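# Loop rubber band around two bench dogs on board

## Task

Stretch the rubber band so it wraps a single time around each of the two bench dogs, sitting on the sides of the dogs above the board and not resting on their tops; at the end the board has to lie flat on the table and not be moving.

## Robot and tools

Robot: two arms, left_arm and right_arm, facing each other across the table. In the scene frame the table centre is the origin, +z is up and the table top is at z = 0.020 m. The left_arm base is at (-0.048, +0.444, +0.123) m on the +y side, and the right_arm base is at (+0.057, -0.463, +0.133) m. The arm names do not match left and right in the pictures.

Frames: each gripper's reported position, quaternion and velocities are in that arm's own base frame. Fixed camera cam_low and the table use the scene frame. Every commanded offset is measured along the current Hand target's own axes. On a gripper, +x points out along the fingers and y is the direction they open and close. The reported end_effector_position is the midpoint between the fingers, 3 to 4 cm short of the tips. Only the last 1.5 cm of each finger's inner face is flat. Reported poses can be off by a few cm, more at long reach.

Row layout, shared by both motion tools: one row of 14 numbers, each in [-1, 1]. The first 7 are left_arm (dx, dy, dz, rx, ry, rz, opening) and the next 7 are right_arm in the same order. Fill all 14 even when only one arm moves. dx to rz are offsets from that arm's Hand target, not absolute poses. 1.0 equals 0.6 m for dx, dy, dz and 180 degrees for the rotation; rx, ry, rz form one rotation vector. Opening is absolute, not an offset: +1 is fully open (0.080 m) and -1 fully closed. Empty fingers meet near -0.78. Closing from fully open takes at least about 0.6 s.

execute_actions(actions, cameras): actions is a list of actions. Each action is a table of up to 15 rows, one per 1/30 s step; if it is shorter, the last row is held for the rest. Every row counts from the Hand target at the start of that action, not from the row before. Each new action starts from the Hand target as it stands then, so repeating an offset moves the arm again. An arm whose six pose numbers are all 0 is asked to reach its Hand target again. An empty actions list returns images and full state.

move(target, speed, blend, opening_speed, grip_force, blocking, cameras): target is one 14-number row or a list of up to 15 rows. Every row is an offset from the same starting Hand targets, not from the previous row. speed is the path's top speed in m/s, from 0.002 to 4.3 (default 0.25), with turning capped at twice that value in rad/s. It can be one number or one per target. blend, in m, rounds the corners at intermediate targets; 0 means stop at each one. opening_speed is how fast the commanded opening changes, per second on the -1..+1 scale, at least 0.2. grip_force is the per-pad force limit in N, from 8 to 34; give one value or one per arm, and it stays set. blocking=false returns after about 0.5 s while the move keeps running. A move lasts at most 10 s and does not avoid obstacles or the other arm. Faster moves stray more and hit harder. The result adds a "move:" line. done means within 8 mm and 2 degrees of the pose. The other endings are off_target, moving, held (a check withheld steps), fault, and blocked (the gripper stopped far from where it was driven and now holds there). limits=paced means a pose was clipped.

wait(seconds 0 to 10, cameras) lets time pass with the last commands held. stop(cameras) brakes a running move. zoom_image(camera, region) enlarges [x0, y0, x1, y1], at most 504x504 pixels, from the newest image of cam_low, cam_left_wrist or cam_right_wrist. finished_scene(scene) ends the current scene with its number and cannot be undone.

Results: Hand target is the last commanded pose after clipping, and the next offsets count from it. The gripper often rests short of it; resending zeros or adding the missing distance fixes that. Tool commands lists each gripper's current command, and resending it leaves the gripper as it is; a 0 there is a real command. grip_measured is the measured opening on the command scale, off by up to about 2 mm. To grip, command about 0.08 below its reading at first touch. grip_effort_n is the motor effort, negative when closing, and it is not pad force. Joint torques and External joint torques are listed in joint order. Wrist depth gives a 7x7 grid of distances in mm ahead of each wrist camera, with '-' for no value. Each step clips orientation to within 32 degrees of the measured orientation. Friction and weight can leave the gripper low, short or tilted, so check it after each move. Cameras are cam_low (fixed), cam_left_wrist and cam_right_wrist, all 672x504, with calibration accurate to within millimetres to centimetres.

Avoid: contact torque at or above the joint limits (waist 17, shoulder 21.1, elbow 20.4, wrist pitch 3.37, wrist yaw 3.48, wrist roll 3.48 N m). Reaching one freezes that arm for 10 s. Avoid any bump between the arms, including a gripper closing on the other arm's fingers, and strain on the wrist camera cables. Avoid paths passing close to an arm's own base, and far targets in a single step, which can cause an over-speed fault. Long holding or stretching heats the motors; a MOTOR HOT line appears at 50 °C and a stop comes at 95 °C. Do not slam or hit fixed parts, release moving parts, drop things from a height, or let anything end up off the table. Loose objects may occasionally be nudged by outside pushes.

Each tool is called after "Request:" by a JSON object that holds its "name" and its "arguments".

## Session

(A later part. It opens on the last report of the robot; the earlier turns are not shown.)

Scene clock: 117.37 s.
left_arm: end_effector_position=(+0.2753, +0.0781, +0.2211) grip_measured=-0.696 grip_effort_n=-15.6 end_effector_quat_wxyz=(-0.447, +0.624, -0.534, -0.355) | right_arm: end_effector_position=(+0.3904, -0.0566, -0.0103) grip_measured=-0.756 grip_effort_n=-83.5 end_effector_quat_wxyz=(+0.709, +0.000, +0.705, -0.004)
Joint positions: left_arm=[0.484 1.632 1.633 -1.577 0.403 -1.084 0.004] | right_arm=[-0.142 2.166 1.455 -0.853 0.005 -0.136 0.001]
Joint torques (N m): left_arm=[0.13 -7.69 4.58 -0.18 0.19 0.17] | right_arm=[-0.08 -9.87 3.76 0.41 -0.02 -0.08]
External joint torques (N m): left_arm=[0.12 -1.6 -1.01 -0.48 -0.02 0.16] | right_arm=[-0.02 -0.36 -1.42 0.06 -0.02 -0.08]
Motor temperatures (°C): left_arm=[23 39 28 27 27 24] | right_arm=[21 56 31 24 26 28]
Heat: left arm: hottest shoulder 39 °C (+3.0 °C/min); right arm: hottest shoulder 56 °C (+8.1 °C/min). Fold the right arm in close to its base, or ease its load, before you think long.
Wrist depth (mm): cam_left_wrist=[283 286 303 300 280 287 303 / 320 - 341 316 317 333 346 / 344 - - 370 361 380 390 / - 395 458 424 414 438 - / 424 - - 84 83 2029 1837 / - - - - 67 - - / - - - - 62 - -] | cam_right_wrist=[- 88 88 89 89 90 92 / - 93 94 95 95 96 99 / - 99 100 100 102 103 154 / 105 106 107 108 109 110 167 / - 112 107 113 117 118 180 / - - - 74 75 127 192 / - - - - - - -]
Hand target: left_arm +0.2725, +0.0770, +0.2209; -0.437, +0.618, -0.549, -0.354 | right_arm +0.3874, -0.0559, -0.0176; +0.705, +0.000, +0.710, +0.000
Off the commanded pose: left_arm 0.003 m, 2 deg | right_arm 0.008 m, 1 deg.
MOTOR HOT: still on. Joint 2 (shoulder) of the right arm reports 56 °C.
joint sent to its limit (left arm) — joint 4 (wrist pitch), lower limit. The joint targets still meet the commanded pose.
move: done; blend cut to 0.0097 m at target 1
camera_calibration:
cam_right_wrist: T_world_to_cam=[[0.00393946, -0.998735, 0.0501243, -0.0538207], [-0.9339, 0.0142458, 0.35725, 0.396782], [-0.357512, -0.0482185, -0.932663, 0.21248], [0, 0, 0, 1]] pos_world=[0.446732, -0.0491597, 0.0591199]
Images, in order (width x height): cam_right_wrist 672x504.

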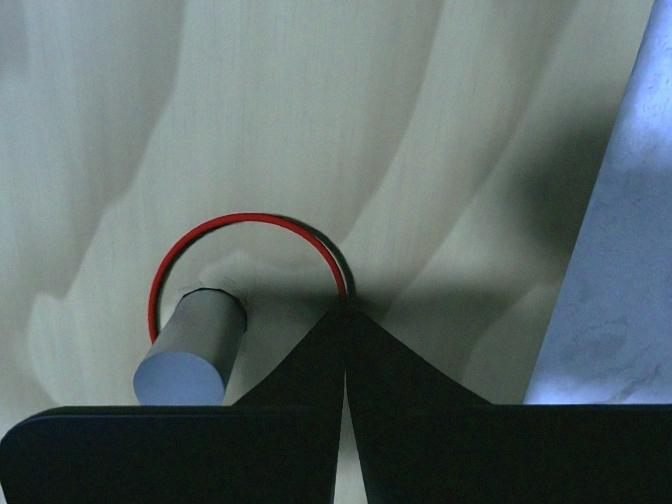

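Request:
{"name": "move", "arguments": {"target": [[0,0,0,0,0,0,-0.7,-0.0033,0.0235,0,0,0,0,-1],[0,0,0,0,0,0,-0.7,-0.0033,0.0235,0,0,0,0,-0.5],[0,0,0,0,0,0,-0.7,-0.04,0.0225,0,0,0,0,-0.5]], "speed": 0.06, "opening_speed": 0.6, "cameras": ["cam_right_wrist"]}}

Scene clock: 123.50 s.
left_arm: end_effector_position=(+0.2753, +0.0781, +0.2211) grip_measured=-0.696 grip_effort_n=-15.6 end_effector_quat_wxyz=(-0.447, +0.624, -0.534, -0.355) | right_arm: end_effector_position=(+0.3816, -0.0439, -0.0014) grip_measured=-0.503 grip_effort_n=15.6 end_effector_quat_wxyz=(+0.694, +0.000, +0.720, -0.003)
Joint positions: left_arm=[0.484 1.632 1.633 -1.577 0.403 -1.084 0.004] | right_arm=[-0.111 2.147 1.463 -0.922 0.008 -0.107 0.012]
Joint torques (N m): left_arm=[0.13 -7.84 4.55 -0.14 0.17 0.13] | right_arm=[0.27 -12.96 6.41 -0.21 -0.11 0.07]
External joint torques (N m): left_arm=[0.13 -1.76 -1.06 -0.44 -0.05 0.12] | right_arm=[0.21 -3.66 1.29 -0.48 -0.1 0.07]
Motor temperatures (°C): left_arm=[23 40 28 27 27 24] | right_arm=[21 56 31 24 26 28]
Heat: left arm: hottest shoulder 40 °C (+4.0 °C/min); right arm: hottest shoulder 56 °C (+6.1 °C/min). Fold the right arm in close to its base, or ease its load, before you think long.
Wrist depth (mm): cam_left_wrist=[285 294 310 311 282 290 296 / 318 334 - 342 311 327 331 / 338 359 387 368 360 378 395 / - - 446 404 417 443 - / 430 483 - 84 83 2010 1973 / - - - - 67 - - / - - - - 62 - -] | cam_right_wrist=[- 94 94 95 95 96 98 / - 100 101 102 102 103 104 / 106 108 106 109 109 112 160 / 115 115 114 118 118 119 172 / 126 125 93 125 127 130 193 / 133 132 - 102 75 140 207 / - - - 150 - - -]
Hand target: left_arm +0.2725, +0.0770, +0.2209; -0.437, +0.618, -0.549, -0.354 | right_arm +0.3877, -0.0424, +0.0065; +0.705, +0.000, +0.709, +0.000
Off the commanded pose: left_arm 0.003 m, 2 deg | right_arm 0.010 m, 2 deg.
MOTOR HOT: still on. Joint 2 (shoulder) of the right arm reports 56 °C.
joint sent to its limit (left arm) — joint 4 (wrist pitch), lower limit. The joint targets still meet the commanded pose.
move: off_target (right_arm)
camera_calibration:
cam_right_wrist: T_world_to_cam=[[0.00785928, -0.99882, 0.0479353, -0.0429287], [-0.917972, 0.0118042, 0.396469, 0.378989], [-0.396567, -0.0471192, -0.916796, 0.233165], [0, 0, 0, 1]] pos_world=[0.440704, -0.0363652, 0.0655645]
Images, in order (width x height): cam_right_wrist 672x504.

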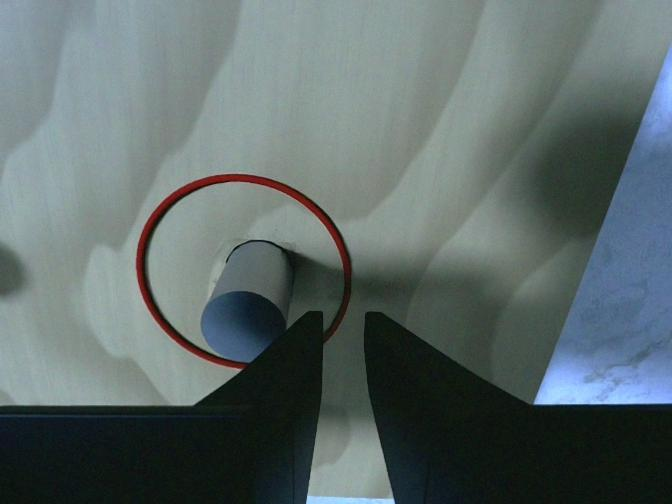

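Request:
{"name": "move", "arguments": {"target": [[0,0,0,0,0,0,-0.7,-0.055,0,0,0,0,0,-0.5],[0,0,0,0,0,0,-0.7,-0.045,0.1017,0.0317,0,0,-0.0444,-0.5]], "speed": 0.15, "blend": 0.01, "cameras": ["cam_right_wrist"]}}

Scene clock: 132.73 s.
left_arm: end_effector_position=(+0.2753, +0.0781, +0.2211) grip_measured=-0.696 grip_effort_n=-15.6 end_effector_quat_wxyz=(-0.447, +0.624, -0.534, -0.355) | right_arm: end_effector_position=(+0.4036, +0.0196, +0.0357) grip_measured=-0.503 grip_effort_n=15.6 end_effector_quat_wxyz=(+0.703, -0.050, +0.708, -0.044)
Joint positions: left_arm=[0.484 1.632 1.633 -1.577 0.403 -1.084 0.004] | right_arm=[0.098 2.156 1.631 -1.065 0.132 0.09 0.012]
Joint torques (N m): left_arm=[0.08 -7.85 4.54 -0.15 0.16 0.14] | right_arm=[-0.05 -9.99 6.78 -0.18 0.13 0.18]
External joint torques (N m): left_arm=[0.1 -1.77 -1.03 -0.43 -0.06 0.13] | right_arm=[0.01 -0.19 1.23 -0.5 0.04 0.18]
Motor temperatures (°C): left_arm=[23 41 28 27 27 24] | right_arm=[21 60 32 24 26 28]
Heat: left arm: hottest shoulder 41 °C (+5.0 °C/min); right arm: hottest shoulder 60 °C (+3.0 °C/min). Fold the right arm in close to its base, or ease its load, before you think long.
Wrist depth (mm): cam_left_wrist=[286 299 301 312 282 291 303 / 318 322 335 325 318 331 191 / 341 364 - 359 363 378 197 / - - 415 403 404 421 165 / 386 - - 83 83 2010 1991 / - - - - 67 - - / - - - - 63 - -] | cam_right_wrist=[- 121 124 129 136 139 145 / 125 127 132 137 143 149 155 / 132 136 141 146 154 160 169 / 142 142 151 157 164 173 245 / 150 154 161 166 174 188 270 / 159 164 - 94 - 202 291 / - - - 195 - - -]
Hand target: left_arm +0.2725, +0.0770, +0.2209; -0.437, +0.618, -0.549, -0.354 | right_arm +0.4069, +0.0185, +0.0334; +0.703, -0.049, +0.708, -0.049
Off the commanded pose: left_arm 0.003 m, 2 deg | right_arm 0.004 m, 1 deg.
MOTOR HOT: still on. Joint 2 (shoulder) of the right arm reports 60 °C.
joint sent to its limit (left arm) — joint 4 (wrist pitch), lower limit. The joint targets still meet the commanded pose.
move: done
camera_calibration:
cam_right_wrist: T_world_to_cam=[[0.0207815, -0.984071, 0.176555, 0.0083817], [-0.929154, 0.0461862, 0.366796, 0.388761], [-0.369107, -0.17167, -0.913394, 0.270214], [0, 0, 0, 1]] pos_world=[0.460782, 0.0366804, 0.102737]
Images, in order (width x height): cam_right_wrist 672x504.

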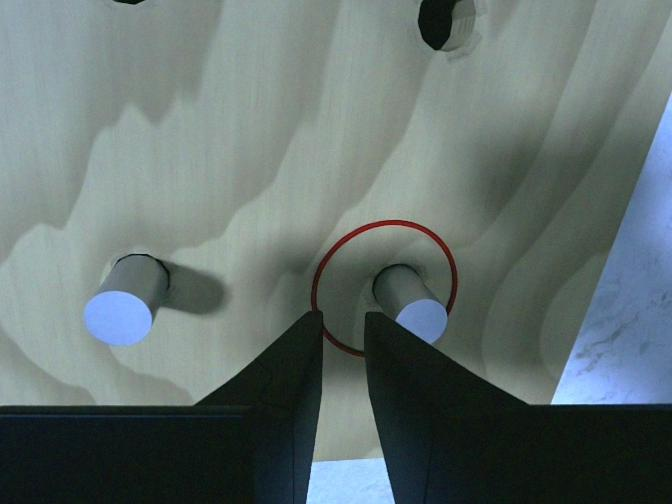

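Request:
{"name": "move", "arguments": {"target": [0,0,0,0,0,0,-0.7,0.0667,0.0083,0,0,0,0,-0.47], "speed": 0.12, "cameras": ["cam_right_wrist"]}}

Scene clock: 136.60 s.
left_arm: end_effector_position=(+0.2753, +0.0781, +0.2211) grip_measured=-0.696 grip_effort_n=-15.1 end_effector_quat_wxyz=(-0.447, +0.624, -0.534, -0.355) | right_arm: end_effector_position=(+0.4092, +0.0202, +0.0002) grip_measured=-0.473 grip_effort_n=15.6 end_effector_quat_wxyz=(+0.708, -0.050, +0.703, -0.044)
Joint positions: left_arm=[0.484 1.632 1.633 -1.577 0.403 -1.084 0.004] | right_arm=[0.098 2.212 1.573 -0.937 0.132 0.09 0.014]
Joint torques (N m): left_arm=[0.16 -7.82 4.53 -0.15 0.19 0.15] | right_arm=[-0.23 -10.46 3.89 0.4 0.14 0.11]
External joint torques (N m): left_arm=[0.15 -1.82 -1.03 -0.47 -0.02 0.14] | right_arm=[-0.28 -0.51 -1.47 0.06 0.05 0.1]
Motor temperatures (°C): left_arm=[23 41 28 27 27 24] | right_arm=[21 58 32 24 26 28]
Heat: left arm: hottest shoulder 41 °C (+5.0 °C/min); right arm: hottest shoulder 58 °C (+2.0 °C/min). Fold the right arm in close to its base, or ease its load, before you think long.
Wrist depth (mm): cam_left_wrist=[287 294 299 304 281 291 255 / - 323 341 309 317 325 201 / 338 - - 358 361 377 173 / 385 - 424 405 414 424 163 / 428 - - 84 84 1973 2029 / - - - - 67 - - / - - - - 62 - -] | cam_right_wrist=[- 91 94 97 102 108 110 / - 96 100 103 109 112 117 / - 102 106 111 116 121 126 / 106 109 113 119 123 130 136 / 111 114 120 125 131 140 149 / - 110 - 136 - 151 160 / - - - 149 - - -]
Hand target: left_arm +0.2725, +0.0770, +0.2209; -0.437, +0.618, -0.549, -0.354 | right_arm +0.4066, +0.0179, -0.0069; +0.703, -0.049, +0.708, -0.049
Off the commanded pose: left_arm 0.003 m, 2 deg | right_arm 0.008 m, 1 deg.
MOTOR HOT: still on. Joint 2 (shoulder) of the right arm reports 58 °C.
joint sent to its limit (left arm) — joint 4 (wrist pitch), lower limit. The joint targets still meet the commanded pose.
move: done
camera_calibration:
cam_right_wrist: T_world_to_cam=[[0.0182739, -0.984313, 0.17548, 0.016146], [-0.934183, 0.0457402, 0.353851, 0.408918], [-0.356327, -0.170397, -0.918692, 0.234665], [0, 0, 0, 1]] pos_world=[0.465326, 0.0371748, 0.0680552]
Images, in order (width x height): cam_right_wrist 672x504.

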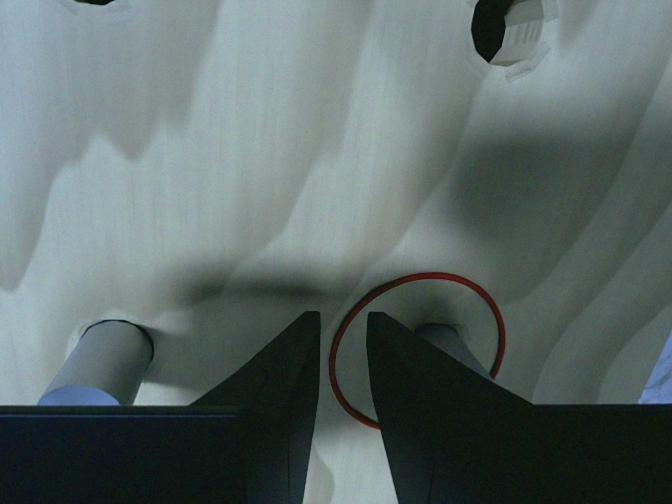

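Request:
{"name": "move", "arguments": {"target": [0,0,0,0,0,0,-0.7,0.0258,-0.0032,-0.0125,0,0,0,-0.47], "speed": 0.06, "cameras": ["cam_right_wrist"]}}

Scene clock: 140.73 s.
left_arm: end_effector_position=(+0.2753, +0.0781, +0.2211) grip_measured=-0.696 grip_effort_n=-15.6 end_effector_quat_wxyz=(-0.447, +0.624, -0.534, -0.355) | right_arm: end_effector_position=(+0.4032, +0.0173, -0.0139) grip_measured=-0.473 grip_effort_n=15.1 end_effector_quat_wxyz=(+0.708, -0.049, +0.703, -0.045)
Joint positions: left_arm=[0.484 1.632 1.633 -1.577 0.403 -1.084 0.004] | right_arm=[0.092 2.212 1.512 -0.875 0.132 0.087 0.014]
Joint torques (N m): left_arm=[0.1 -7.78 4.51 -0.14 0.15 0.12] | right_arm=[-0.56 -10.63 2.85 0.85 0.18 -0.04]
External joint torques (N m): left_arm=[0.07 -1.73 -1.08 -0.45 -0.06 0.12] | right_arm=[-0.63 -0.75 -2.4 0.5 0.1 -0.05]
Motor temperatures (°C): left_arm=[23 41 28 26 27 24] | right_arm=[21 57 32 24 26 28]
Heat: left arm: hottest shoulder 41 °C (+6.0 °C/min); right arm: hottest shoulder 57 °C (+0.0 °C/min). Fold the right arm in close to its base, or ease its load, before you think long.
Wrist depth (mm): cam_left_wrist=[284 294 317 315 281 292 260 / 315 326 345 348 318 325 213 / 347 - 368 373 361 374 174 / 382 - - 414 407 423 178 / - - - 94 83 2219 2049 / - - - - 67 - - / - - - - 62 - -] | cam_right_wrist=[- 82 83 87 90 96 99 / - 86 89 93 96 100 105 / - 91 95 99 103 108 112 / - 97 102 106 110 115 121 / - 104 108 112 117 125 132 / - 108 - 121 - 134 142 / - - - 132 - - -]
Hand target: left_arm +0.2725, +0.0770, +0.2209; -0.437, +0.618, -0.549, -0.354 | right_arm +0.3990, +0.0139, -0.0219; +0.703, -0.049, +0.708, -0.049
Off the commanded pose: left_arm 0.003 m, 2 deg | right_arm 0.010 m, 1 deg.
MOTOR HOT: still on. Joint 2 (shoulder) of the right arm reports 57 °C.
joint sent to its limit (left arm) — joint 4 (wrist pitch), lower limit. The joint targets still meet the commanded pose.
move: off_target (right_arm)
camera_calibration:
cam_right_wrist: T_world_to_cam=[[0.0154681, -0.984371, 0.175427, 0.0169509], [-0.934426, 0.0482044, 0.35288, 0.408486], [-0.355821, -0.169382, -0.919076, 0.21889], [0, 0, 0, 1]] pos_world=[0.459324, 0.0340713, 0.0540565]
Images, in order (width x height): cam_right_wrist 672x504.

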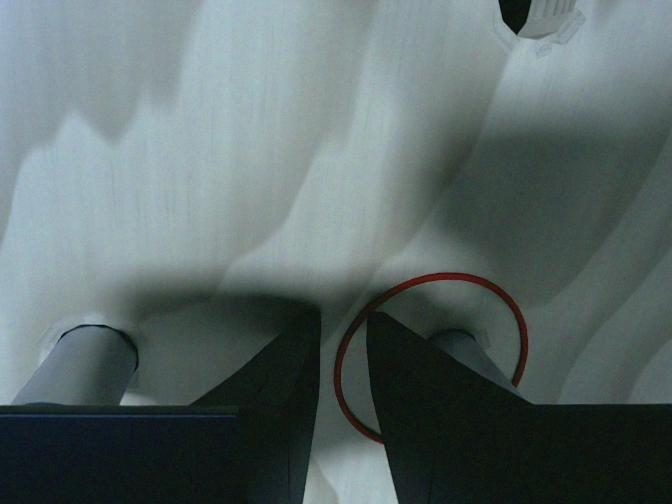

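Request:
{"name": "move", "arguments": {"target": [[0,0,0,0,0,0,-0.7,-0.012,-0.005,-0.0117,0,0,0,-0.47],[0,0,0,0,0,0,-0.7,0.004,-0.003,-0.0117,0,0,0,-0.47]], "speed": 0.06, "cameras": ["cam_right_wrist"]}}

Scene clock: 144.60 s.
left_arm: end_effector_position=(+0.2753, +0.0781, +0.2211) grip_measured=-0.696 grip_effort_n=-15.6 end_effector_quat_wxyz=(-0.447, +0.624, -0.534, -0.355) | right_arm: end_effector_position=(+0.3963, +0.0148, -0.0148) grip_measured=-0.473 grip_effort_n=15.1 end_effector_quat_wxyz=(+0.709, -0.048, +0.703, -0.045)
Joint positions: left_arm=[0.484 1.632 1.633 -1.577 0.403 -1.084 0.004] | right_arm=[0.087 2.189 1.468 -0.853 0.132 0.082 0.014]
Joint torques (N m): left_arm=[0.19 -7.88 4.5 -0.15 0.16 0.15] | right_arm=[-0.39 -10.05 2.59 1.04 0.15 -0.04]
External joint torques (N m): left_arm=[0.2 -1.77 -1.13 -0.45 -0.06 0.15] | right_arm=[-0.45 -0.38 -2.65 0.67 0.07 -0.04]
Motor temperatures (°C): left_arm=[23 41 28 26 27 24] | right_arm=[21 56 32 24 26 28]
Heat: left arm: hottest shoulder 41 °C (+6.0 °C/min); right arm: hottest shoulder 56 °C (-4.0 °C/min). Fold the right arm in close to its base, or ease its load, before you think long.
Wrist depth (mm): cam_left_wrist=[285 298 306 307 281 292 270 / 314 324 341 329 315 329 215 / 340 367 380 373 360 377 176 / - 421 - 432 404 438 183 / 461 - 505 83 83 1991 2110 / - - - - 67 - - / - - - - 62 - -] | cam_right_wrist=[- 82 84 87 90 94 99 / - 86 89 93 97 100 106 / - 91 95 99 103 108 113 / - 96 102 105 110 116 121 / - 104 107 112 115 126 132 / - 109 - 120 - 134 142 / - - - 132 - - -]
Hand target: left_arm +0.2725, +0.0770, +0.2209; -0.437, +0.618, -0.549, -0.354 | right_arm +0.3919, +0.0118, -0.0240; +0.703, -0.049, +0.708, -0.049
Off the commanded pose: left_arm 0.003 m, 2 deg | right_arm 0.011 m, 1 deg.
MOTOR HOT: still on. Joint 2 (shoulder) of the right arm reports 56 °C.
joint sent to its limit (left arm) — joint 4 (wrist pitch), lower limit. The joint targets still meet the commanded pose.
move: off_target (right_arm)
camera_calibration:
cam_right_wrist: T_world_to_cam=[[0.0153261, -0.984388, 0.175345, 0.0149217], [-0.934651, 0.0481995, 0.352285, 0.402603], [-0.355237, -0.169286, -0.91932, 0.214947], [0, 0, 0, 1]] pos_world=[0.452421, 0.0316708, 0.0531574]
Images, in order (width x height): cam_right_wrist 672x504.

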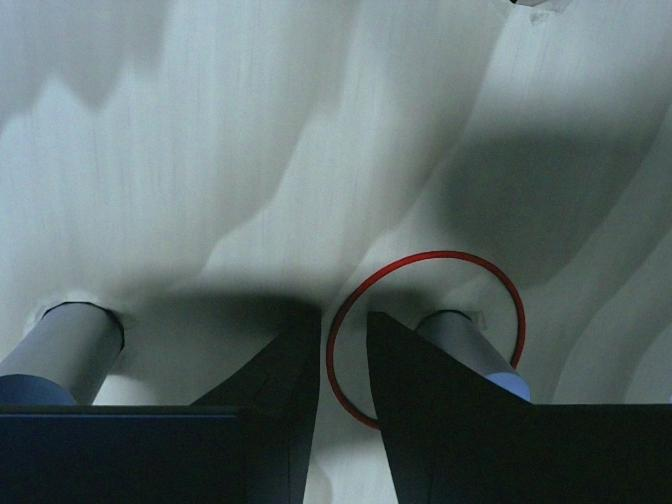

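Request:
{"name": "move", "arguments": {"target": [[0,0,0,0,0,0,-0.7,0.004,0,0,0,0,0,-0.47],[0,0,0,0,0,0,-0.7,0.004,0,0,0,0,0,-1],[0,0,0,0,0,0,-0.7,-0.04,0,0,0,0,0,-1]], "speed": 0.06, "opening_speed": 0.8, "cameras": ["cam_right_wrist"]}}

Scene clock: 149.80 s.
left_arm: end_effector_position=(+0.2753, +0.0781, +0.2211) grip_measured=-0.696 grip_effort_n=-15.6 end_effector_quat_wxyz=(-0.447, +0.624, -0.534, -0.355) | right_arm: end_effector_position=(+0.3858, +0.0160, -0.0085) grip_measured=-0.756 grip_effort_n=-83.5 end_effector_quat_wxyz=(+0.692, -0.052, +0.718, -0.044)
Joint positions: left_arm=[0.484 1.632 1.633 -1.577 0.403 -1.084 0.004] | right_arm=[0.093 2.177 1.475 -0.918 0.132 0.085 0.001]
Joint torques (N m): left_arm=[0.28 -7.88 4.54 -0.15 0.19 0.14] | right_arm=[0 -13.07 6.27 -0.19 0.16 0.17]
External joint torques (N m): left_arm=[0.3 -1.7 -1.09 -0.43 -0.03 0.13] | right_arm=[0 -3.71 1.23 -0.43 0.07 0.17]
Motor temperatures (°C): left_arm=[23 41 28 26 27 24] | right_arm=[21 56 31 24 26 28]
Heat: left arm: hottest shoulder 41 °C (+6.0 °C/min); right arm: hottest shoulder 56 °C (-7.0 °C/min). Fold the right arm in close to its base, or ease its load, before you think long.
Wrist depth (mm): cam_left_wrist=[283 296 309 313 280 294 288 / 316 - 339 342 317 329 216 / 340 364 379 374 356 373 182 / 374 - 445 431 407 416 180 / 405 - 501 84 83 2049 2010 / - - - - 67 - - / - - - - 62 - -] | cam_right_wrist=[- 82 84 88 91 95 100 / - 88 90 95 99 102 108 / - 93 97 102 106 112 116 / - 99 105 109 113 120 127 / - 109 113 115 102 130 140 / - 116 - 74 - 143 153 / - - - - - - -]
Hand target: left_arm +0.2725, +0.0770, +0.2209; -0.437, +0.618, -0.549, -0.354 | right_arm +0.3921, +0.0152, -0.0002; +0.703, -0.049, +0.708, -0.049
Off the commanded pose: left_arm 0.003 m, 2 deg | right_arm 0.010 m, 2 deg.
MOTOR HOT: still on. Joint 2 (shoulder) of the right arm reports 56 °C.
joint sent to its limit (left arm) — joint 4 (wrist pitch), lower limit. The joint targets still meet the commanded pose.
move: off_target (right_arm); target 2's new opening was sent with right_arm's hand 0.012 m and 1 deg from that target
camera_calibration:
cam_right_wrist: T_world_to_cam=[[0.0256101, -0.983611, 0.178476, 0.011116], [-0.917913, 0.0475771, 0.39392, 0.384429], [-0.395955, -0.173914, -0.90165, 0.233142], [0, 0, 0, 1]] pos_world=[0.444901, 0.0331905, 0.0567949]
Images, in order (width x height): cam_right_wrist 672x504.

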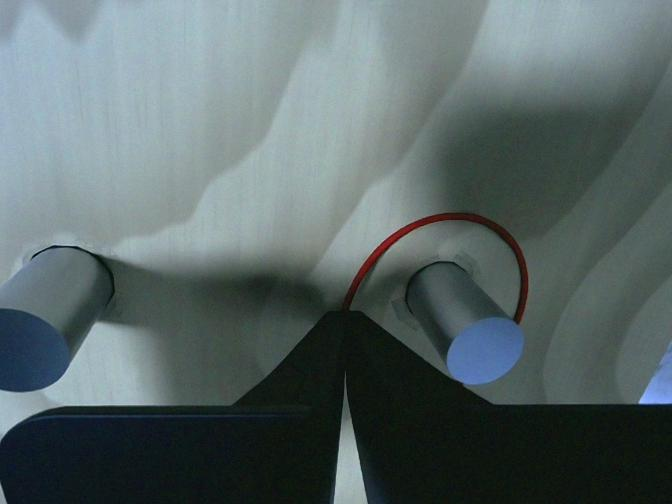

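Request:
{"name": "move", "arguments": {"target": [[0,0,0,0,0,0,-0.7,-0.0517,0.0685,0.0067,0,0,-0.05,-1],[0,0,0,0,0,0,-0.7,-0.0905,0.189,0.0133,0,0,-0.122,-1]], "speed": 0.1, "blend": 0.01, "cameras": ["cam_right_wrist","cam_left_wrist"]}}

Scene clock: 158.20 s.
left_arm: end_effector_position=(+0.2753, +0.0781, +0.2211) grip_measured=-0.696 grip_effort_n=-15.6 end_effector_quat_wxyz=(-0.447, +0.624, -0.534, -0.355) | right_arm: end_effector_position=(+0.3981, +0.1258, +0.0393) grip_measured=-0.756 grip_effort_n=-83.5 end_effector_quat_wxyz=(+0.675, -0.189, +0.688, -0.188)
Joint positions: left_arm=[0.484 1.632 1.633 -1.577 0.403 -1.084 0.004] | right_arm=[0.469 2.427 2.016 -1.441 0.466 0.534 0.001]
Joint torques (N m): left_arm=[0.09 -7.81 4.58 -0.14 0.16 0.13] | right_arm=[1.5 -11.76 7.34 -0.26 0.03 0.24]
External joint torques (N m): left_arm=[0.08 -1.72 -1.01 -0.43 -0.05 0.12] | right_arm=[1.5 -0.73 2.12 -0.14 -0.26 0.21]
Motor temperatures (°C): left_arm=[23 42 28 26 27 24] | right_arm=[21 58 32 24 26 28]
Heat: left arm: hottest shoulder 42 °C (+5.1 °C/min); right arm: hottest shoulder 58 °C (-5.1 °C/min). Fold the right arm in close to its base, or ease its load, before you think long.
Wrist depth (mm): cam_left_wrist=[289 279 298 306 281 293 301 / 317 333 344 348 316 330 343 / 348 355 382 365 361 380 310 / 394 427 - 426 416 437 274 / 424 465 - 84 83 309 252 / - - - - 67 - - / - - - - 62 - -] | cam_right_wrist=[- 111 126 145 168 201 341 / 109 117 134 152 180 218 374 / - 125 141 166 199 245 404 / 122 131 152 163 214 273 2528 / 128 140 161 173 243 433 - / - 149 - 74 75 464 - / - - - - - - -]
Hand target: left_arm +0.2725, +0.0770, +0.2209; -0.437, +0.618, -0.549, -0.354 | right_arm +0.4003, +0.1350, +0.0378; +0.681, -0.183, +0.685, -0.182
Off the commanded pose: left_arm 0.003 m, 2 deg | right_arm 0.010 m, 1 deg.
MOTOR HOT: still on. Joint 2 (shoulder) of the right arm reports 58 °C.
joint sent to its limit (left arm) — joint 4 (wrist pitch), lower limit. The joint targets still meet the commanded pose.
move: off_target (right_arm)
camera_calibration:
cam_left_wrist: T_world_to_cam=[[0.978709, 0.0188899, 0.204381, -0.307355], [-0.116302, -0.769435, 0.628047, -0.0170419], [0.169121, -0.638446, -0.750856, 0.247965], [0, 0, 0, 1]] pos_world=[0.256893, 0.151006, 0.259707]
cam_right_wrist: T_world_to_cam=[[0.0178902, -0.834707, 0.550403, 0.0800027], [-0.924921, 0.19526, 0.326183, 0.358544], [-0.379739, -0.514915, -0.768545, 0.331374], [0, 0, 0, 1]] pos_world=[0.45603, 0.167399, 0.0936907]
Images, in order (width x height): cam_left_wrist 672x504, cam_right_wrist 672x504.

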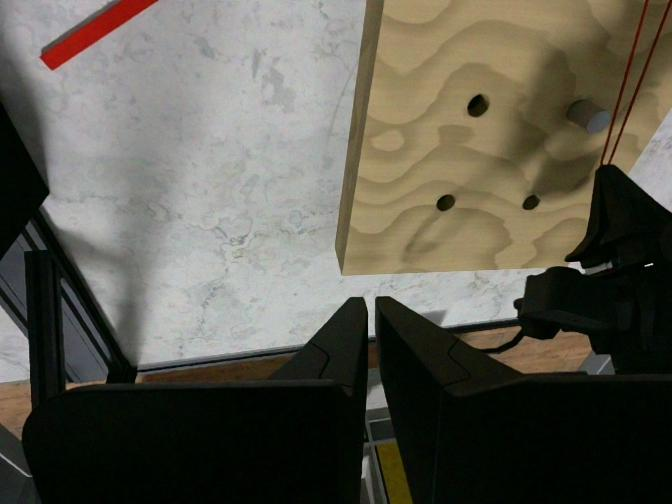

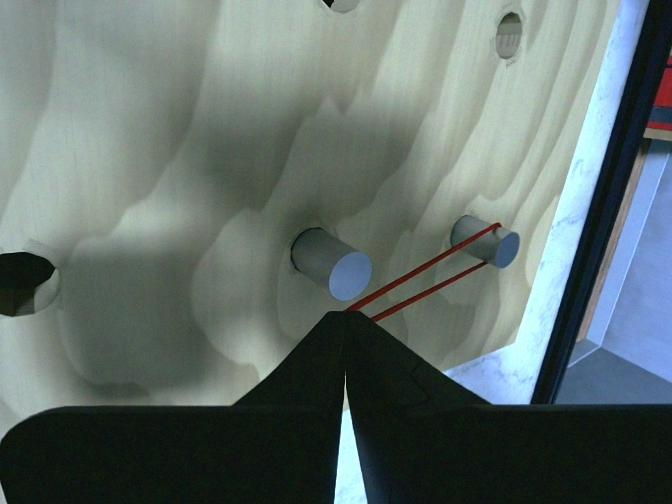

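Request:
{"name": "move", "arguments": {"target": [0.255,-0.338,0.092,-0.0148,0.018,0.0463,-0.7,0.0068,0.0348,0.002,0,0,0,-1], "speed": 0.2, "cameras": ["cam_right_wrist","cam_left_wrist"]}}

Scene clock: 176.77 s.
left_arm: end_effector_position=(+0.4931, +0.0748, +0.0961) grip_measured=-0.696 grip_effort_n=-15.6 end_effector_quat_wxyz=(-0.430, +0.642, -0.529, -0.351) | right_arm: end_effector_position=(+0.4006, +0.1386, +0.0261) grip_measured=-0.756 grip_effort_n=-83.5 end_effector_quat_wxyz=(+0.675, -0.189, +0.687, -0.191)
Joint positions: left_arm=[0.276 2.463 2.344 -1.359 0.429 -1.349 0.004] | right_arm=[0.493 2.486 2.067 -1.448 0.465 0.567 0.001]
Joint torques (N m): left_arm=[0.14 -11.06 7.71 0.63 0.35 -0.21] | right_arm=[2.06 -11.97 7.4 -0.19 -0.22 0.2]
External joint torques (N m): left_arm=[0.13 0.88 1.84 0.19 0.13 -0.22] | right_arm=[2.06 -0.68 2.21 -0.05 -0.52 0.17]
Motor temperatures (°C): left_arm=[23 42 29 26 27 24] | right_arm=[21 62 33 24 26 28]
Heat: left arm: hottest shoulder 42 °C (+3.0 °C/min); right arm: hottest shoulder 62 °C (+6.0 °C/min). Fold the right arm in close to its base, or ease its load, before you think long.
Wrist depth (mm): cam_left_wrist=[137 140 144 148 140 159 168 / 152 156 162 167 172 181 237 / 172 176 184 191 197 210 288 / 197 203 213 221 235 252 335 / 231 240 250 94 260 - 409 / - - - - 67 - - / - - - - 62 - -] | cam_right_wrist=[- 100 111 129 150 181 225 / - 105 119 138 163 199 254 / - 111 127 148 179 220 394 / 109 116 137 155 191 238 433 / 120 126 145 159 222 283 - / - 132 - 74 75 460 - / - - - - - - -]
Hand target: left_arm +0.4977, +0.0752, +0.0912; -0.380, +0.597, -0.596, -0.380 | right_arm +0.4015, +0.1510, +0.0238; +0.681, -0.183, +0.685, -0.182
Off the commanded pose: left_arm 0.007 m, 11 deg | right_arm 0.013 m, 2 deg.
MOTOR HOT: still on. Joint 2 (shoulder) of the right arm reports 62 °C.
joint sent to its limit (left arm) — joint 3 (elbow), upper limit, where the elbow is as straight as it goes. The joint targets are off in orientation, not in position.
move: off_target (left_arm, right_arm)
camera_calibration:
cam_left_wrist: T_world_to_cam=[[0.976478, 0.0592463, 0.207318, -0.49715], [-0.0938293, -0.748934, 0.655968, 0.0689071], [0.194131, -0.659991, -0.725758, 0.102032], [0, 0, 0, 1]] pos_world=[0.472114, 0.148401, 0.131918]
cam_right_wrist: T_world_to_cam=[[0.0134751, -0.831191, 0.555823, 0.0990771], [-0.924789, 0.201025, 0.323038, 0.361864], [-0.380241, -0.518372, -0.765968, 0.329314], [0, 0, 0, 1]] pos_world=[0.458532, 0.180315, 0.0802784]
Images, in order (width x height): cam_left_wrist 672x504, cam_right_wrist 672x504.

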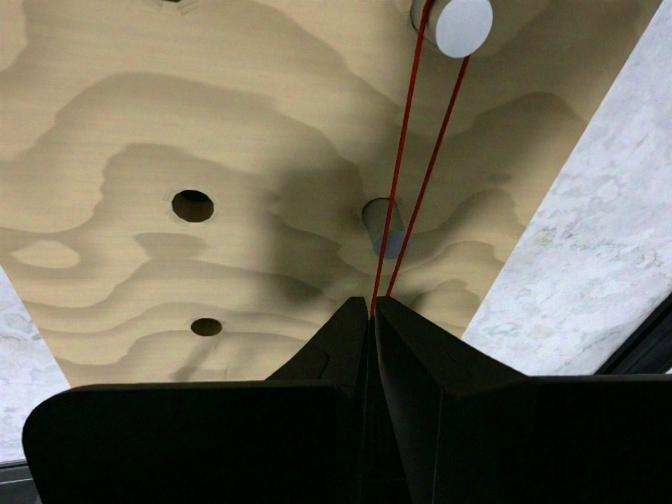

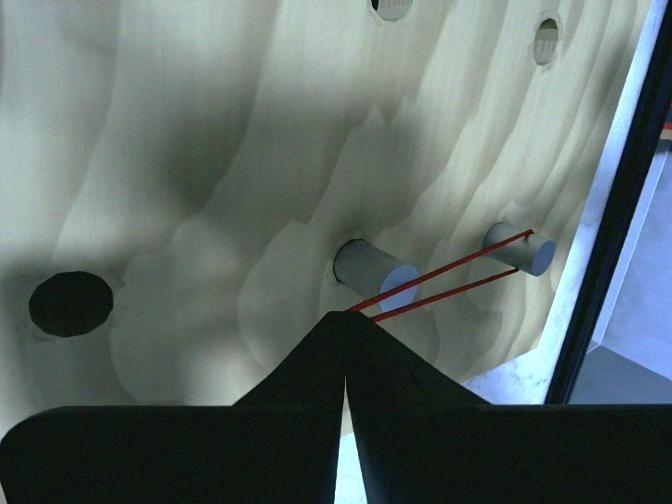

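Request:
{"name": "move", "arguments": {"target": [0.0562,-0.0483,0.0097,0,0,-0.111,-0.75,0,0,0,0,0,0,-1], "speed": 0.12, "cameras": ["cam_left_wrist"]}}

Scene clock: 192.07 s.
left_arm: end_effector_position=(+0.5269, +0.0679, +0.0528) grip_measured=-0.746 grip_effort_n=-15.6 end_effector_quat_wxyz=(-0.441, +0.686, -0.486, -0.313) | right_arm: end_effector_position=(+0.4006, +0.1386, +0.0261) grip_measured=-0.756 grip_effort_n=-83.5 end_effector_quat_wxyz=(+0.675, -0.189, +0.687, -0.191)
Joint positions: left_arm=[0.26 2.463 2.137 -0.994 0.481 -1.447 0.001] | right_arm=[0.493 2.486 2.067 -1.448 0.465 0.567 0.001]
Joint torques (N m): left_arm=[-0.05 -15.32 4.98 0.94 0.4 -0.23] | right_arm=[2.01 -11.93 7.38 -0.21 -0.21 0.23]
External joint torques (N m): left_arm=[-0.03 -3.08 -1.18 0.25 0.15 -0.24] | right_arm=[1.93 -0.71 2.23 -0.07 -0.5 0.2]
Motor temperatures (°C): left_arm=[23 45 29 26 27 24] | right_arm=[22 58 34 24 26 28]
Heat: left arm: hottest shoulder 45 °C (+4.1 °C/min); right arm: hottest shoulder 58 °C (-2.0 °C/min). Fold the right arm in close to its base, or ease its load, before you think long.
Wrist depth (mm): cam_left_wrist=[- 96 101 100 112 123 134 / 103 108 114 121 132 143 225 / 116 121 130 140 154 177 261 / 134 140 153 164 187 297 339 / 154 165 180 93 93 378 375 / - - - - 64 - - / - - - - 60 - -] | cam_right_wrist=[- 100 111 129 150 181 225 / - 105 119 138 163 199 244 / - 111 127 148 179 219 392 / 109 116 136 155 192 227 132 / 120 126 145 159 222 133 113 / - 132 - 74 75 438 - / - - - - - - -]
Hand target: left_arm +0.5268, +0.0663, +0.0582; -0.441, +0.691, -0.483, -0.308 | right_arm +0.4015, +0.1510, +0.0238; +0.681, -0.183, +0.685, -0.182
Off the commanded pose: left_arm 0.006 m, 1 deg | right_arm 0.013 m, 2 deg.
MOTOR HOT: still on. Joint 2 (shoulder) of the right arm reports 58 °C.
move: off_target (right_arm)
camera_calibration:
cam_left_wrist: T_world_to_cam=[[0.936462, 0.126925, 0.326999, -0.510633], [-0.133286, -0.733551, 0.666436, 0.114544], [0.324458, -0.667677, -0.670026, -0.0116395], [0, 0, 0, 1]] pos_world=[0.497232, 0.141065, 0.0828409]
Images, in order (width x height): cam_left_wrist 672x504.

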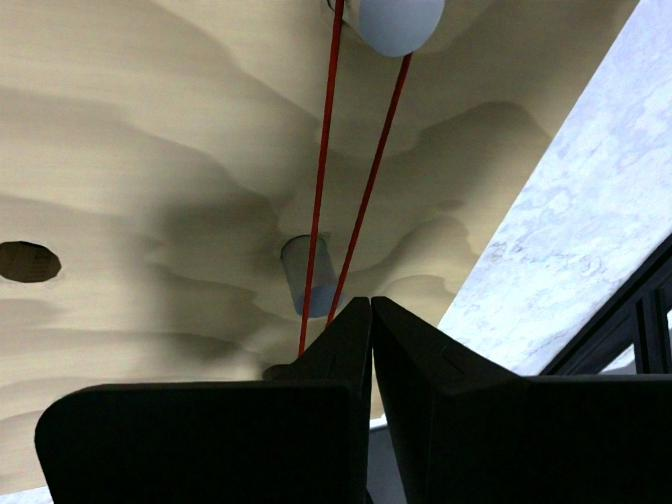

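Request:
{"name": "move", "arguments": {"target": [0.025,0.018,0.0232,0,0,0,-0.75,0,0,0,0,0,0,-1], "speed": 0.08, "cameras": ["cam_left_wrist"]}}

Scene clock: 201.60 s.
left_arm: end_effector_position=(+0.5221, +0.0721, +0.0311) grip_measured=-0.746 grip_effort_n=-15.6 end_effector_quat_wxyz=(-0.437, +0.689, -0.484, -0.316) | right_arm: end_effector_position=(+0.4006, +0.1386, +0.0261) grip_measured=-0.756 grip_effort_n=-83.5 end_effector_quat_wxyz=(+0.675, -0.189, +0.687, -0.191)
Joint positions: left_arm=[0.271 2.461 2.047 -0.911 0.484 -1.447 0.001] | right_arm=[0.493 2.486 2.067 -1.448 0.465 0.567 0.001]
Joint torques (N m): left_arm=[0.16 -15.04 4.86 0.97 0.41 0.15] | right_arm=[1.96 -11.99 7.33 -0.2 -0.21 0.21]
External joint torques (N m): left_arm=[0.18 -2.92 -1.24 0.27 0.16 0.13] | right_arm=[1.98 -0.69 2.17 -0.03 -0.51 0.18]
Motor temperatures (°C): left_arm=[23 51 29 27 27 24] | right_arm=[22 57 35 24 26 28]
Heat: left arm: hottest shoulder 51 °C (+10.1 °C/min); right arm: hottest shoulder 57 °C (+0.0 °C/min). Heating fast: the left arm's shoulder motor: a push or a pull is the cause, and it goes on while you think. Ease it with your next call, before anything else. Fold the right arm in close to its base, or ease its load, before you think long.
Wrist depth (mm): cam_left_wrist=[- 78 82 87 81 100 107 / - 88 93 99 109 117 124 / 95 97 106 112 123 138 226 / 109 114 124 136 151 167 296 / 129 135 148 94 171 319 369 / - - - - 64 - - / - - - - 60 - -] | cam_right_wrist=[- 100 111 128 150 180 224 / - 105 119 138 163 199 253 / - 111 127 148 179 219 259 / 109 117 137 155 189 146 115 / 120 126 145 162 221 266 117 / - 132 - 74 75 444 - / - - - - - - -]
Hand target: left_arm +0.5218, +0.0715, +0.0362; -0.441, +0.691, -0.483, -0.308 | right_arm +0.4015, +0.1510, +0.0238; +0.681, -0.183, +0.685, -0.182
Off the commanded pose: left_arm 0.005 m, 1 deg | right_arm 0.013 m, 2 deg.
MOTOR HOT: joint 2 (shoulder) of the left arm reports 51 °C; the controller stops that arm at 95 °C. To cool a motor, set the load down, stop pushing, or move to a pose that needs little force.
MOTOR HOT: still on. Joint 2 (shoulder) of the right arm reports 57 °C.
move: off_target (right_arm)
camera_calibration:
cam_left_wrist: T_world_to_cam=[[0.936513, 0.137985, 0.32234, -0.500258], [-0.122799, -0.732014, 0.670132, 0.125816], [0.328426, -0.66717, -0.668596, -0.0239377], [0, 0, 0, 1]] pos_world=[0.49181, 0.145157, 0.060935]
Images, in order (width x height): cam_left_wrist 672x504.

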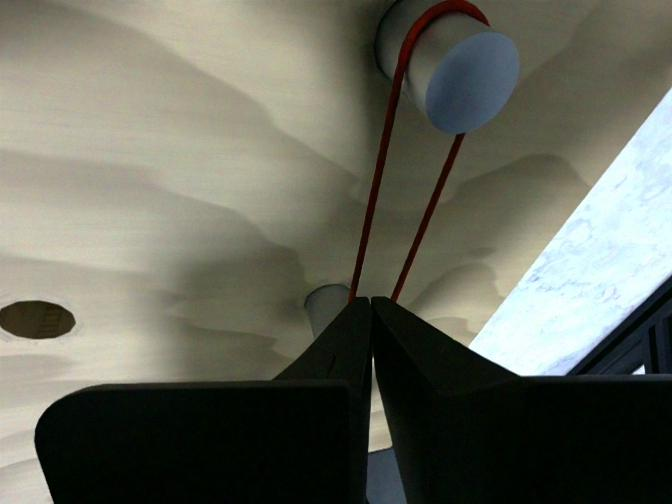

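Request:
{"name": "move", "arguments": {"target": [[0.027,0.0097,0.0135,0,0,0,-0.75,0,0,0,0,0,0,-1],[0.027,0.0097,0.0135,0,0,0,-0.22,0,0,0,0,0,0,-1]], "speed": 0.06, "opening_speed": 0.6, "cameras": ["cam_left_wrist","cam_right_wrist"]}}

Scene clock: 207.40 s.
left_arm: end_effector_position=(+0.5236, +0.0723, +0.0216) grip_measured=-0.224 grip_effort_n=19.8 end_effector_quat_wxyz=(-0.443, +0.691, -0.480, -0.310) | right_arm: end_effector_position=(+0.4001, +0.1517, +0.0263) grip_measured=-0.756 grip_effort_n=-83.5 end_effector_quat_wxyz=(+0.682, -0.184, +0.685, -0.177)
Joint positions: left_arm=[0.271 2.461 2.004 -0.85 0.486 -1.447 0.025] | right_arm=[0.514 2.486 2.079 -1.438 0.443 0.567 0.001]
Joint torques (N m): left_arm=[0.05 -12.94 4.86 0.95 0.35 0.13] | right_arm=[-0.19 -11.87 6.36 -0.44 0.24 0.22]
External joint torques (N m): left_arm=[0.04 -0.81 -1.2 0.24 0.1 0.12] | right_arm=[-0.18 -0.6 1.17 -0.32 -0.05 0.19]
Motor temperatures (°C): left_arm=[23 57 29 27 27 24] | right_arm=[22 57 35 24 26 28]
Heat: left arm: hottest shoulder 57 °C (+16.2 °C/min); right arm: hottest shoulder 57 °C (+1.0 °C/min). Heating fast: the left arm's shoulder motor: a push or a pull is the cause, and it goes on while you think. Ease it with your next call, before anything else. Fold the right arm in close to its base, or ease its load, before you think long.
Wrist depth (mm): cam_left_wrist=[- 69 74 77 65 64 98 / - 77 83 90 66 102 116 / - 88 94 102 114 125 218 / 97 102 111 121 135 152 277 / - 120 127 133 101 177 349 / - - - 207 83 62 - / - - - 245 - - -] | cam_right_wrist=[- 101 113 129 151 177 219 / - 107 120 138 161 194 238 / 105 113 128 148 174 207 127 / 110 119 137 159 182 210 422 / 117 130 145 165 213 168 142 / - 133 - 74 75 422 133 / - - - - - - -]
Hand target: left_arm +0.5218, +0.0716, +0.0172; -0.441, +0.691, -0.483, -0.309 | right_arm +0.4015, +0.1510, +0.0239; +0.681, -0.183, +0.685, -0.182
Off the commanded pose: left_arm 0.005 m, 0 deg | right_arm 0.003 m, 1 deg.
MOTOR HOT: still on. Joint 2 (shoulder) of the left arm reports 57 °C.
MOTOR HOT: still on. Joint 2 (shoulder) of the right arm reports 57 °C.
move: done
camera_calibration:
cam_left_wrist: T_world_to_cam=[[0.930466, 0.136489, 0.340006, -0.495749], [-0.135338, -0.73434, 0.665153, 0.139356], [0.340466, -0.664918, -0.664806, -0.0372108], [0, 0, 0, 1]] pos_world=[0.492806, 0.145256, 0.0511266]
cam_right_wrist: T_world_to_cam=[[0.0206431, -0.846644, 0.531759, 0.109869], [-0.930756, 0.177932, 0.319428, 0.364646], [-0.365058, -0.501532, -0.784346, 0.327991], [0, 0, 0, 1]] pos_world=[0.456864, 0.192636, 0.0823569]
Images, in order (width x height): cam_left_wrist 672x504, cam_right_wrist 672x504.

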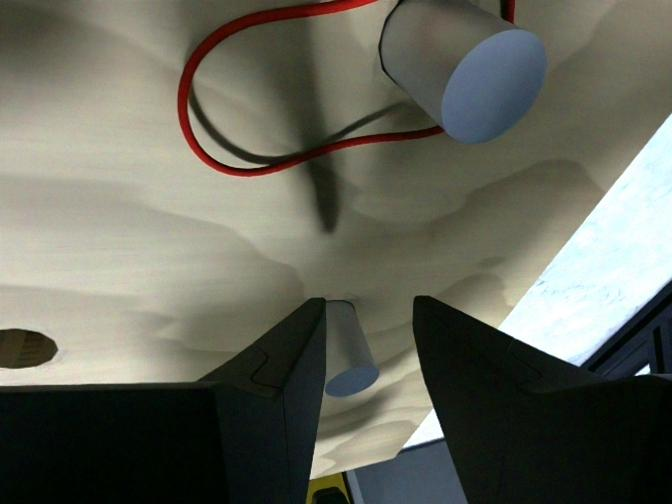

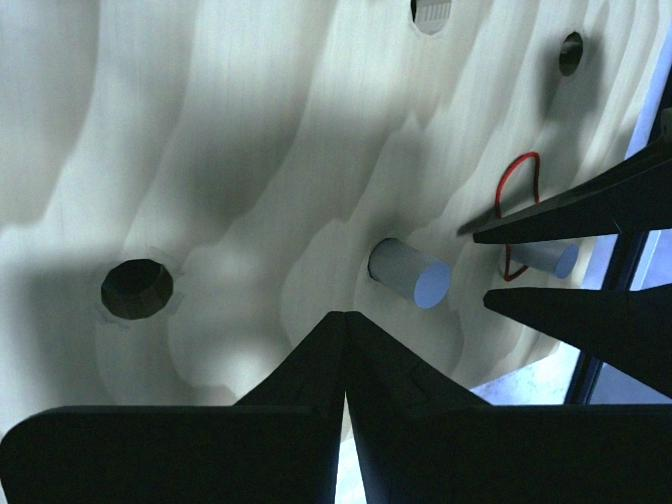

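Request:
{"name": "move", "arguments": {"target": [[-0.15,0,0,0,0,0,-0.22,0,0,0,0,0,0,-0.9],[-0.396,0.1935,-0.052,0,0,0,-0.7,-0.05,0,0,0,0,0,-0.47]], "speed": 0.2, "blend": 0.02, "cameras": ["cam_right_wrist","cam_left_wrist"]}}

Scene clock: 219.00 s.
left_arm: end_effector_position=(+0.3331, +0.1229, +0.1972) grip_measured=-0.696 grip_effort_n=-15.6 end_effector_quat_wxyz=(-0.441, +0.691, -0.480, -0.313) | right_arm: end_effector_position=(+0.4009, +0.1652, +0.0515) grip_measured=-0.473 grip_effort_n=15.6 end_effector_quat_wxyz=(+0.686, -0.182, +0.683, -0.176)
Joint positions: left_arm=[0.572 1.794 1.683 -1.368 0.537 -1.11 0.004] | right_arm=[0.538 2.505 2.215 -1.556 0.437 0.591 0.014]
Joint torques (N m): left_arm=[0.07 -9.36 4.82 0.06 0.41 0.18] | right_arm=[0.17 -12.29 6.41 -0.68 0.2 0.24]
External joint torques (N m): left_arm=[0.08 -1.75 -1.06 -0.4 0.11 0.16] | right_arm=[0.25 -1 1.21 -0.57 -0.08 0.21]
Motor temperatures (°C): left_arm=[23 61 29 27 27 24] | right_arm=[22 57 36 24 26 28]
Heat: left arm: hottest shoulder 61 °C (+19.0 °C/min); right arm: hottest shoulder 57 °C (-1.0 °C/min). Fold the left arm in close to its base, or ease its load, before you think long. Fold the right arm in close to its base, or ease its load, before you think long.
Wrist depth (mm): cam_left_wrist=[- 256 242 254 273 288 370 / 282 292 280 287 311 343 432 / 314 331 329 333 359 403 518 / - 371 371 398 425 - 553 / - - - 94 93 319 - / - - - - 67 - - / - - - - 63 - -] | cam_right_wrist=[115 123 138 157 184 215 260 / - 128 146 165 194 235 283 / 127 137 153 178 210 259 431 / 132 143 165 191 231 283 467 / 139 154 171 204 252 313 3396 / 145 157 - 97 - 450 2677 / - - - 313 - - -]
Hand target: left_arm +0.3313, +0.1205, +0.1967; -0.441, +0.691, -0.483, -0.308 | right_arm +0.4016, +0.1660, +0.0497; +0.681, -0.183, +0.685, -0.182
Off the commanded pose: left_arm 0.003 m, 1 deg | right_arm 0.002 m, 1 deg.
MOTOR HOT: still on. Joint 2 (shoulder) of the left arm reports 61 °C.
MOTOR HOT: still on. Joint 2 (shoulder) of the right arm reports 57 °C.
joint sent to its limit (right arm) — joint 4 (wrist pitch), lower limit. The joint targets still meet the commanded pose.
move: done; blend cut to 0 m at target 1
camera_calibration:
cam_left_wrist: T_world_to_cam=[[0.932289, 0.139353, 0.333792, -0.384799], [-0.128625, -0.734771, 0.666009, 0.0314988], [0.338071, -0.663847, -0.667095, 0.179237], [0, 0, 0, 1]] pos_world=[0.302201, 0.195753, 0.227033]
cam_right_wrist: T_world_to_cam=[[0.0172544, -0.84921, 0.527774, 0.109973], [-0.933716, 0.175102, 0.312272, 0.356975], [-0.357598, -0.498179, -0.7899, 0.351555], [0, 0, 0, 1]] pos_world=[0.457132, 0.206021, 0.108178]
Images, in order (width x height): cam_left_wrist 672x504, cam_right_wrist 672x504.

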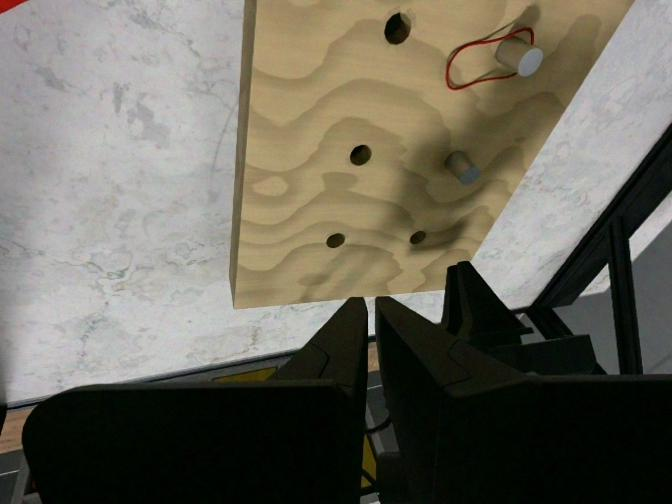

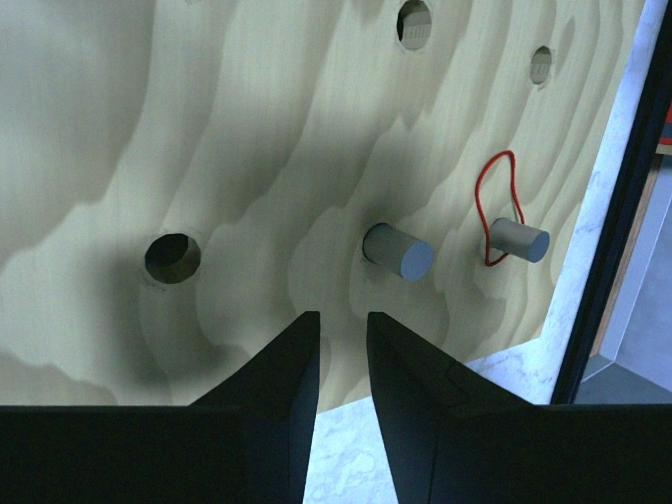

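Request:
{"name": "move", "arguments": {"target": [0,0,0,0,0,0,-0.7,0.1197,-0.2407,0.02,0,0,0.14,-0.47], "speed": 0.2, "cameras": ["cam_right_wrist"]}}

Scene clock: 223.67 s.
left_arm: end_effector_position=(+0.3331, +0.1229, +0.1972) grip_measured=-0.696 grip_effort_n=-15.1 end_effector_quat_wxyz=(-0.441, +0.691, -0.480, -0.313) | right_arm: end_effector_position=(+0.4144, +0.0052, +0.0563) grip_measured=-0.473 grip_effort_n=15.6 end_effector_quat_wxyz=(+0.700, -0.026, +0.713, -0.031)
Joint positions: left_arm=[0.572 1.794 1.683 -1.368 0.537 -1.11 0.004] | right_arm=[0.042 2.18 1.756 -1.169 0.08 0.048 0.014]
Joint torques (N m): left_arm=[-0.16 -9.26 4.77 0.04 0.43 0.18] | right_arm=[0.19 -13.87 3.96 0.38 0.01 -0.09]
External joint torques (N m): left_arm=[-0.16 -1.62 -1.13 -0.43 0.14 0.16] | right_arm=[0.11 -3.96 -1.62 0.06 -0.03 -0.09]
Motor temperatures (°C): left_arm=[23 60 29 27 27 24] | right_arm=[22 59 35 24 26 28]
Heat: left arm: hottest shoulder 60 °C (+18.1 °C/min); right arm: hottest shoulder 59 °C (-1.0 °C/min). Fold the left arm in close to its base, or ease its load, before you think long. Fold the right arm in close to its base, or ease its load, before you think long.
Wrist depth (mm): cam_left_wrist=[253 - 251 254 273 286 305 / 279 302 288 287 313 323 176 / 315 338 332 333 361 164 166 / - - 381 398 425 163 152 / 444 - - 94 83 182 152 / 465 - - - 67 - - / - - - - 62 - -] | cam_right_wrist=[138 141 142 146 151 154 157 / 145 147 151 156 161 166 173 / 154 157 162 165 171 176 237 / 166 167 173 178 185 191 257 / 178 182 184 187 197 209 282 / 189 192 - 97 - 290 305 / - - - - - - -]
Hand target: left_arm +0.3313, +0.1205, +0.1967; -0.441, +0.691, -0.483, -0.308 | right_arm +0.4137, +0.0050, +0.0595; +0.704, -0.029, +0.709, -0.029
Off the commanded pose: left_arm 0.003 m, 1 deg | right_arm 0.003 m, 1 deg.
MOTOR HOT: still on. Joint 2 (shoulder) of the left arm reports 60 °C.
MOTOR HOT: still on. Joint 2 (shoulder) of the right arm reports 59 °C.
move: done
camera_calibration:
cam_right_wrist: T_world_to_cam=[[0.00656874, -0.99218, 0.124645, -0.000784446], [-0.924538, 0.0414701, 0.378827, 0.389368], [-0.381033, -0.117727, -0.917035, 0.295368], [0, 0, 0, 1]] pos_world=[0.472536, 0.0178475, 0.123458]
Images, in order (width x height): cam_right_wrist 672x504.

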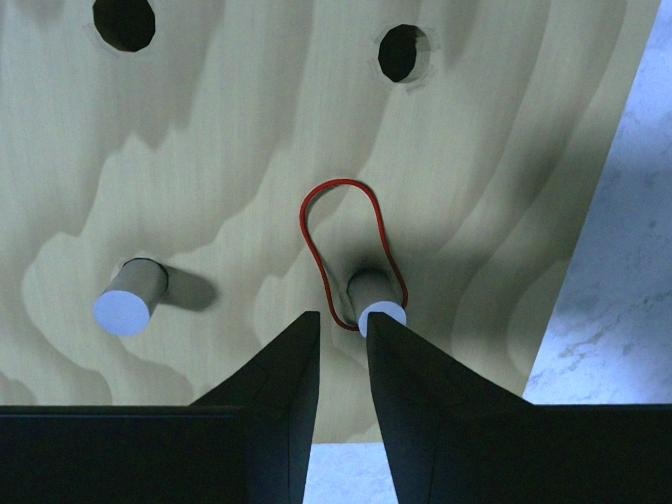

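Request:
{"name": "move", "arguments": {"target": [0,0,0,0,0,0,-0.7,0.0905,0.0185,0,0,0,0,-0.42], "speed": 0.12, "cameras": ["cam_right_wrist"]}}

Scene clock: 232.23 s.
left_arm: end_effector_position=(+0.3331, +0.1229, +0.1972) grip_measured=-0.696 grip_effort_n=-15.1 end_effector_quat_wxyz=(-0.441, +0.691, -0.480, -0.313) | right_arm: end_effector_position=(+0.4157, +0.0113, +0.0115) grip_measured=-0.423 grip_effort_n=15.6 end_effector_quat_wxyz=(+0.709, -0.030, +0.704, -0.026)
Joint positions: left_arm=[0.572 1.794 1.683 -1.368 0.537 -1.11 0.004] | right_arm=[0.056 2.213 1.626 -0.982 0.08 0.051 0.016]
Joint torques (N m): left_arm=[-0.06 -9.21 4.92 0.02 0.41 0.17] | right_arm=[0.29 -10.68 4.08 0.42 -0.06 0.15]
External joint torques (N m): left_arm=[-0.02 -1.69 -0.93 -0.45 0.12 0.16] | right_arm=[0.22 -0.74 -1.32 0.08 -0.11 0.15]
Motor temperatures (°C): left_arm=[23 59 29 27 27 24] | right_arm=[21 62 34 24 26 28]
Heat: left arm: hottest shoulder 59 °C (+17.2 °C/min); right arm: hottest shoulder 62 °C (+0.0 °C/min). Fold the left arm in close to its base, or ease its load, before you think long. Fold the right arm in close to its base, or ease its load, before you think long.
Wrist depth (mm): cam_left_wrist=[252 261 266 253 272 279 171 / 281 296 299 289 304 215 208 / 332 331 318 336 216 187 187 / 356 373 374 394 217 201 165 / - - - 93 93 133 136 / 464 - - - 67 - - / - - - - 62 - -] | cam_right_wrist=[- 103 104 107 110 113 116 / 106 109 111 114 117 121 124 / 113 115 118 122 124 129 133 / 121 122 126 131 134 139 143 / 128 129 134 138 142 150 155 / - 116 - 146 80 159 168 / - - - 164 - - -]
Hand target: left_arm +0.3313, +0.1205, +0.1967; -0.441, +0.691, -0.483, -0.308 | right_arm +0.4134, +0.0115, +0.0045; +0.704, -0.029, +0.709, -0.029
Off the commanded pose: left_arm 0.003 m, 1 deg | right_arm 0.007 m, 1 deg.
MOTOR HOT: still on. Joint 2 (shoulder) of the left arm reports 59 °C.
MOTOR HOT: still on. Joint 2 (shoulder) of the right arm reports 62 °C.
move: done
camera_calibration:
cam_right_wrist: T_world_to_cam=[[0.0149578, -0.992199, 0.123765, 0.00739468], [-0.933788, 0.0303959, 0.356533, 0.411383], [-0.357513, -0.120903, -0.926049, 0.245857], [0, 0, 0, 1]] pos_world=[0.471931, 0.0245575, 0.0800891]
Images, in order (width x height): cam_right_wrist 672x504.

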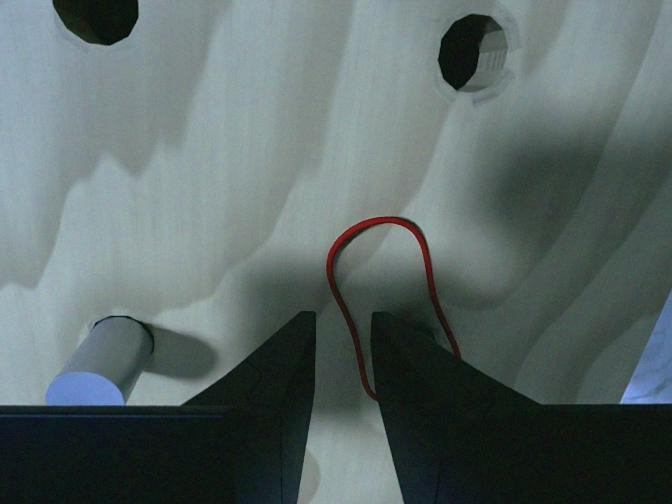

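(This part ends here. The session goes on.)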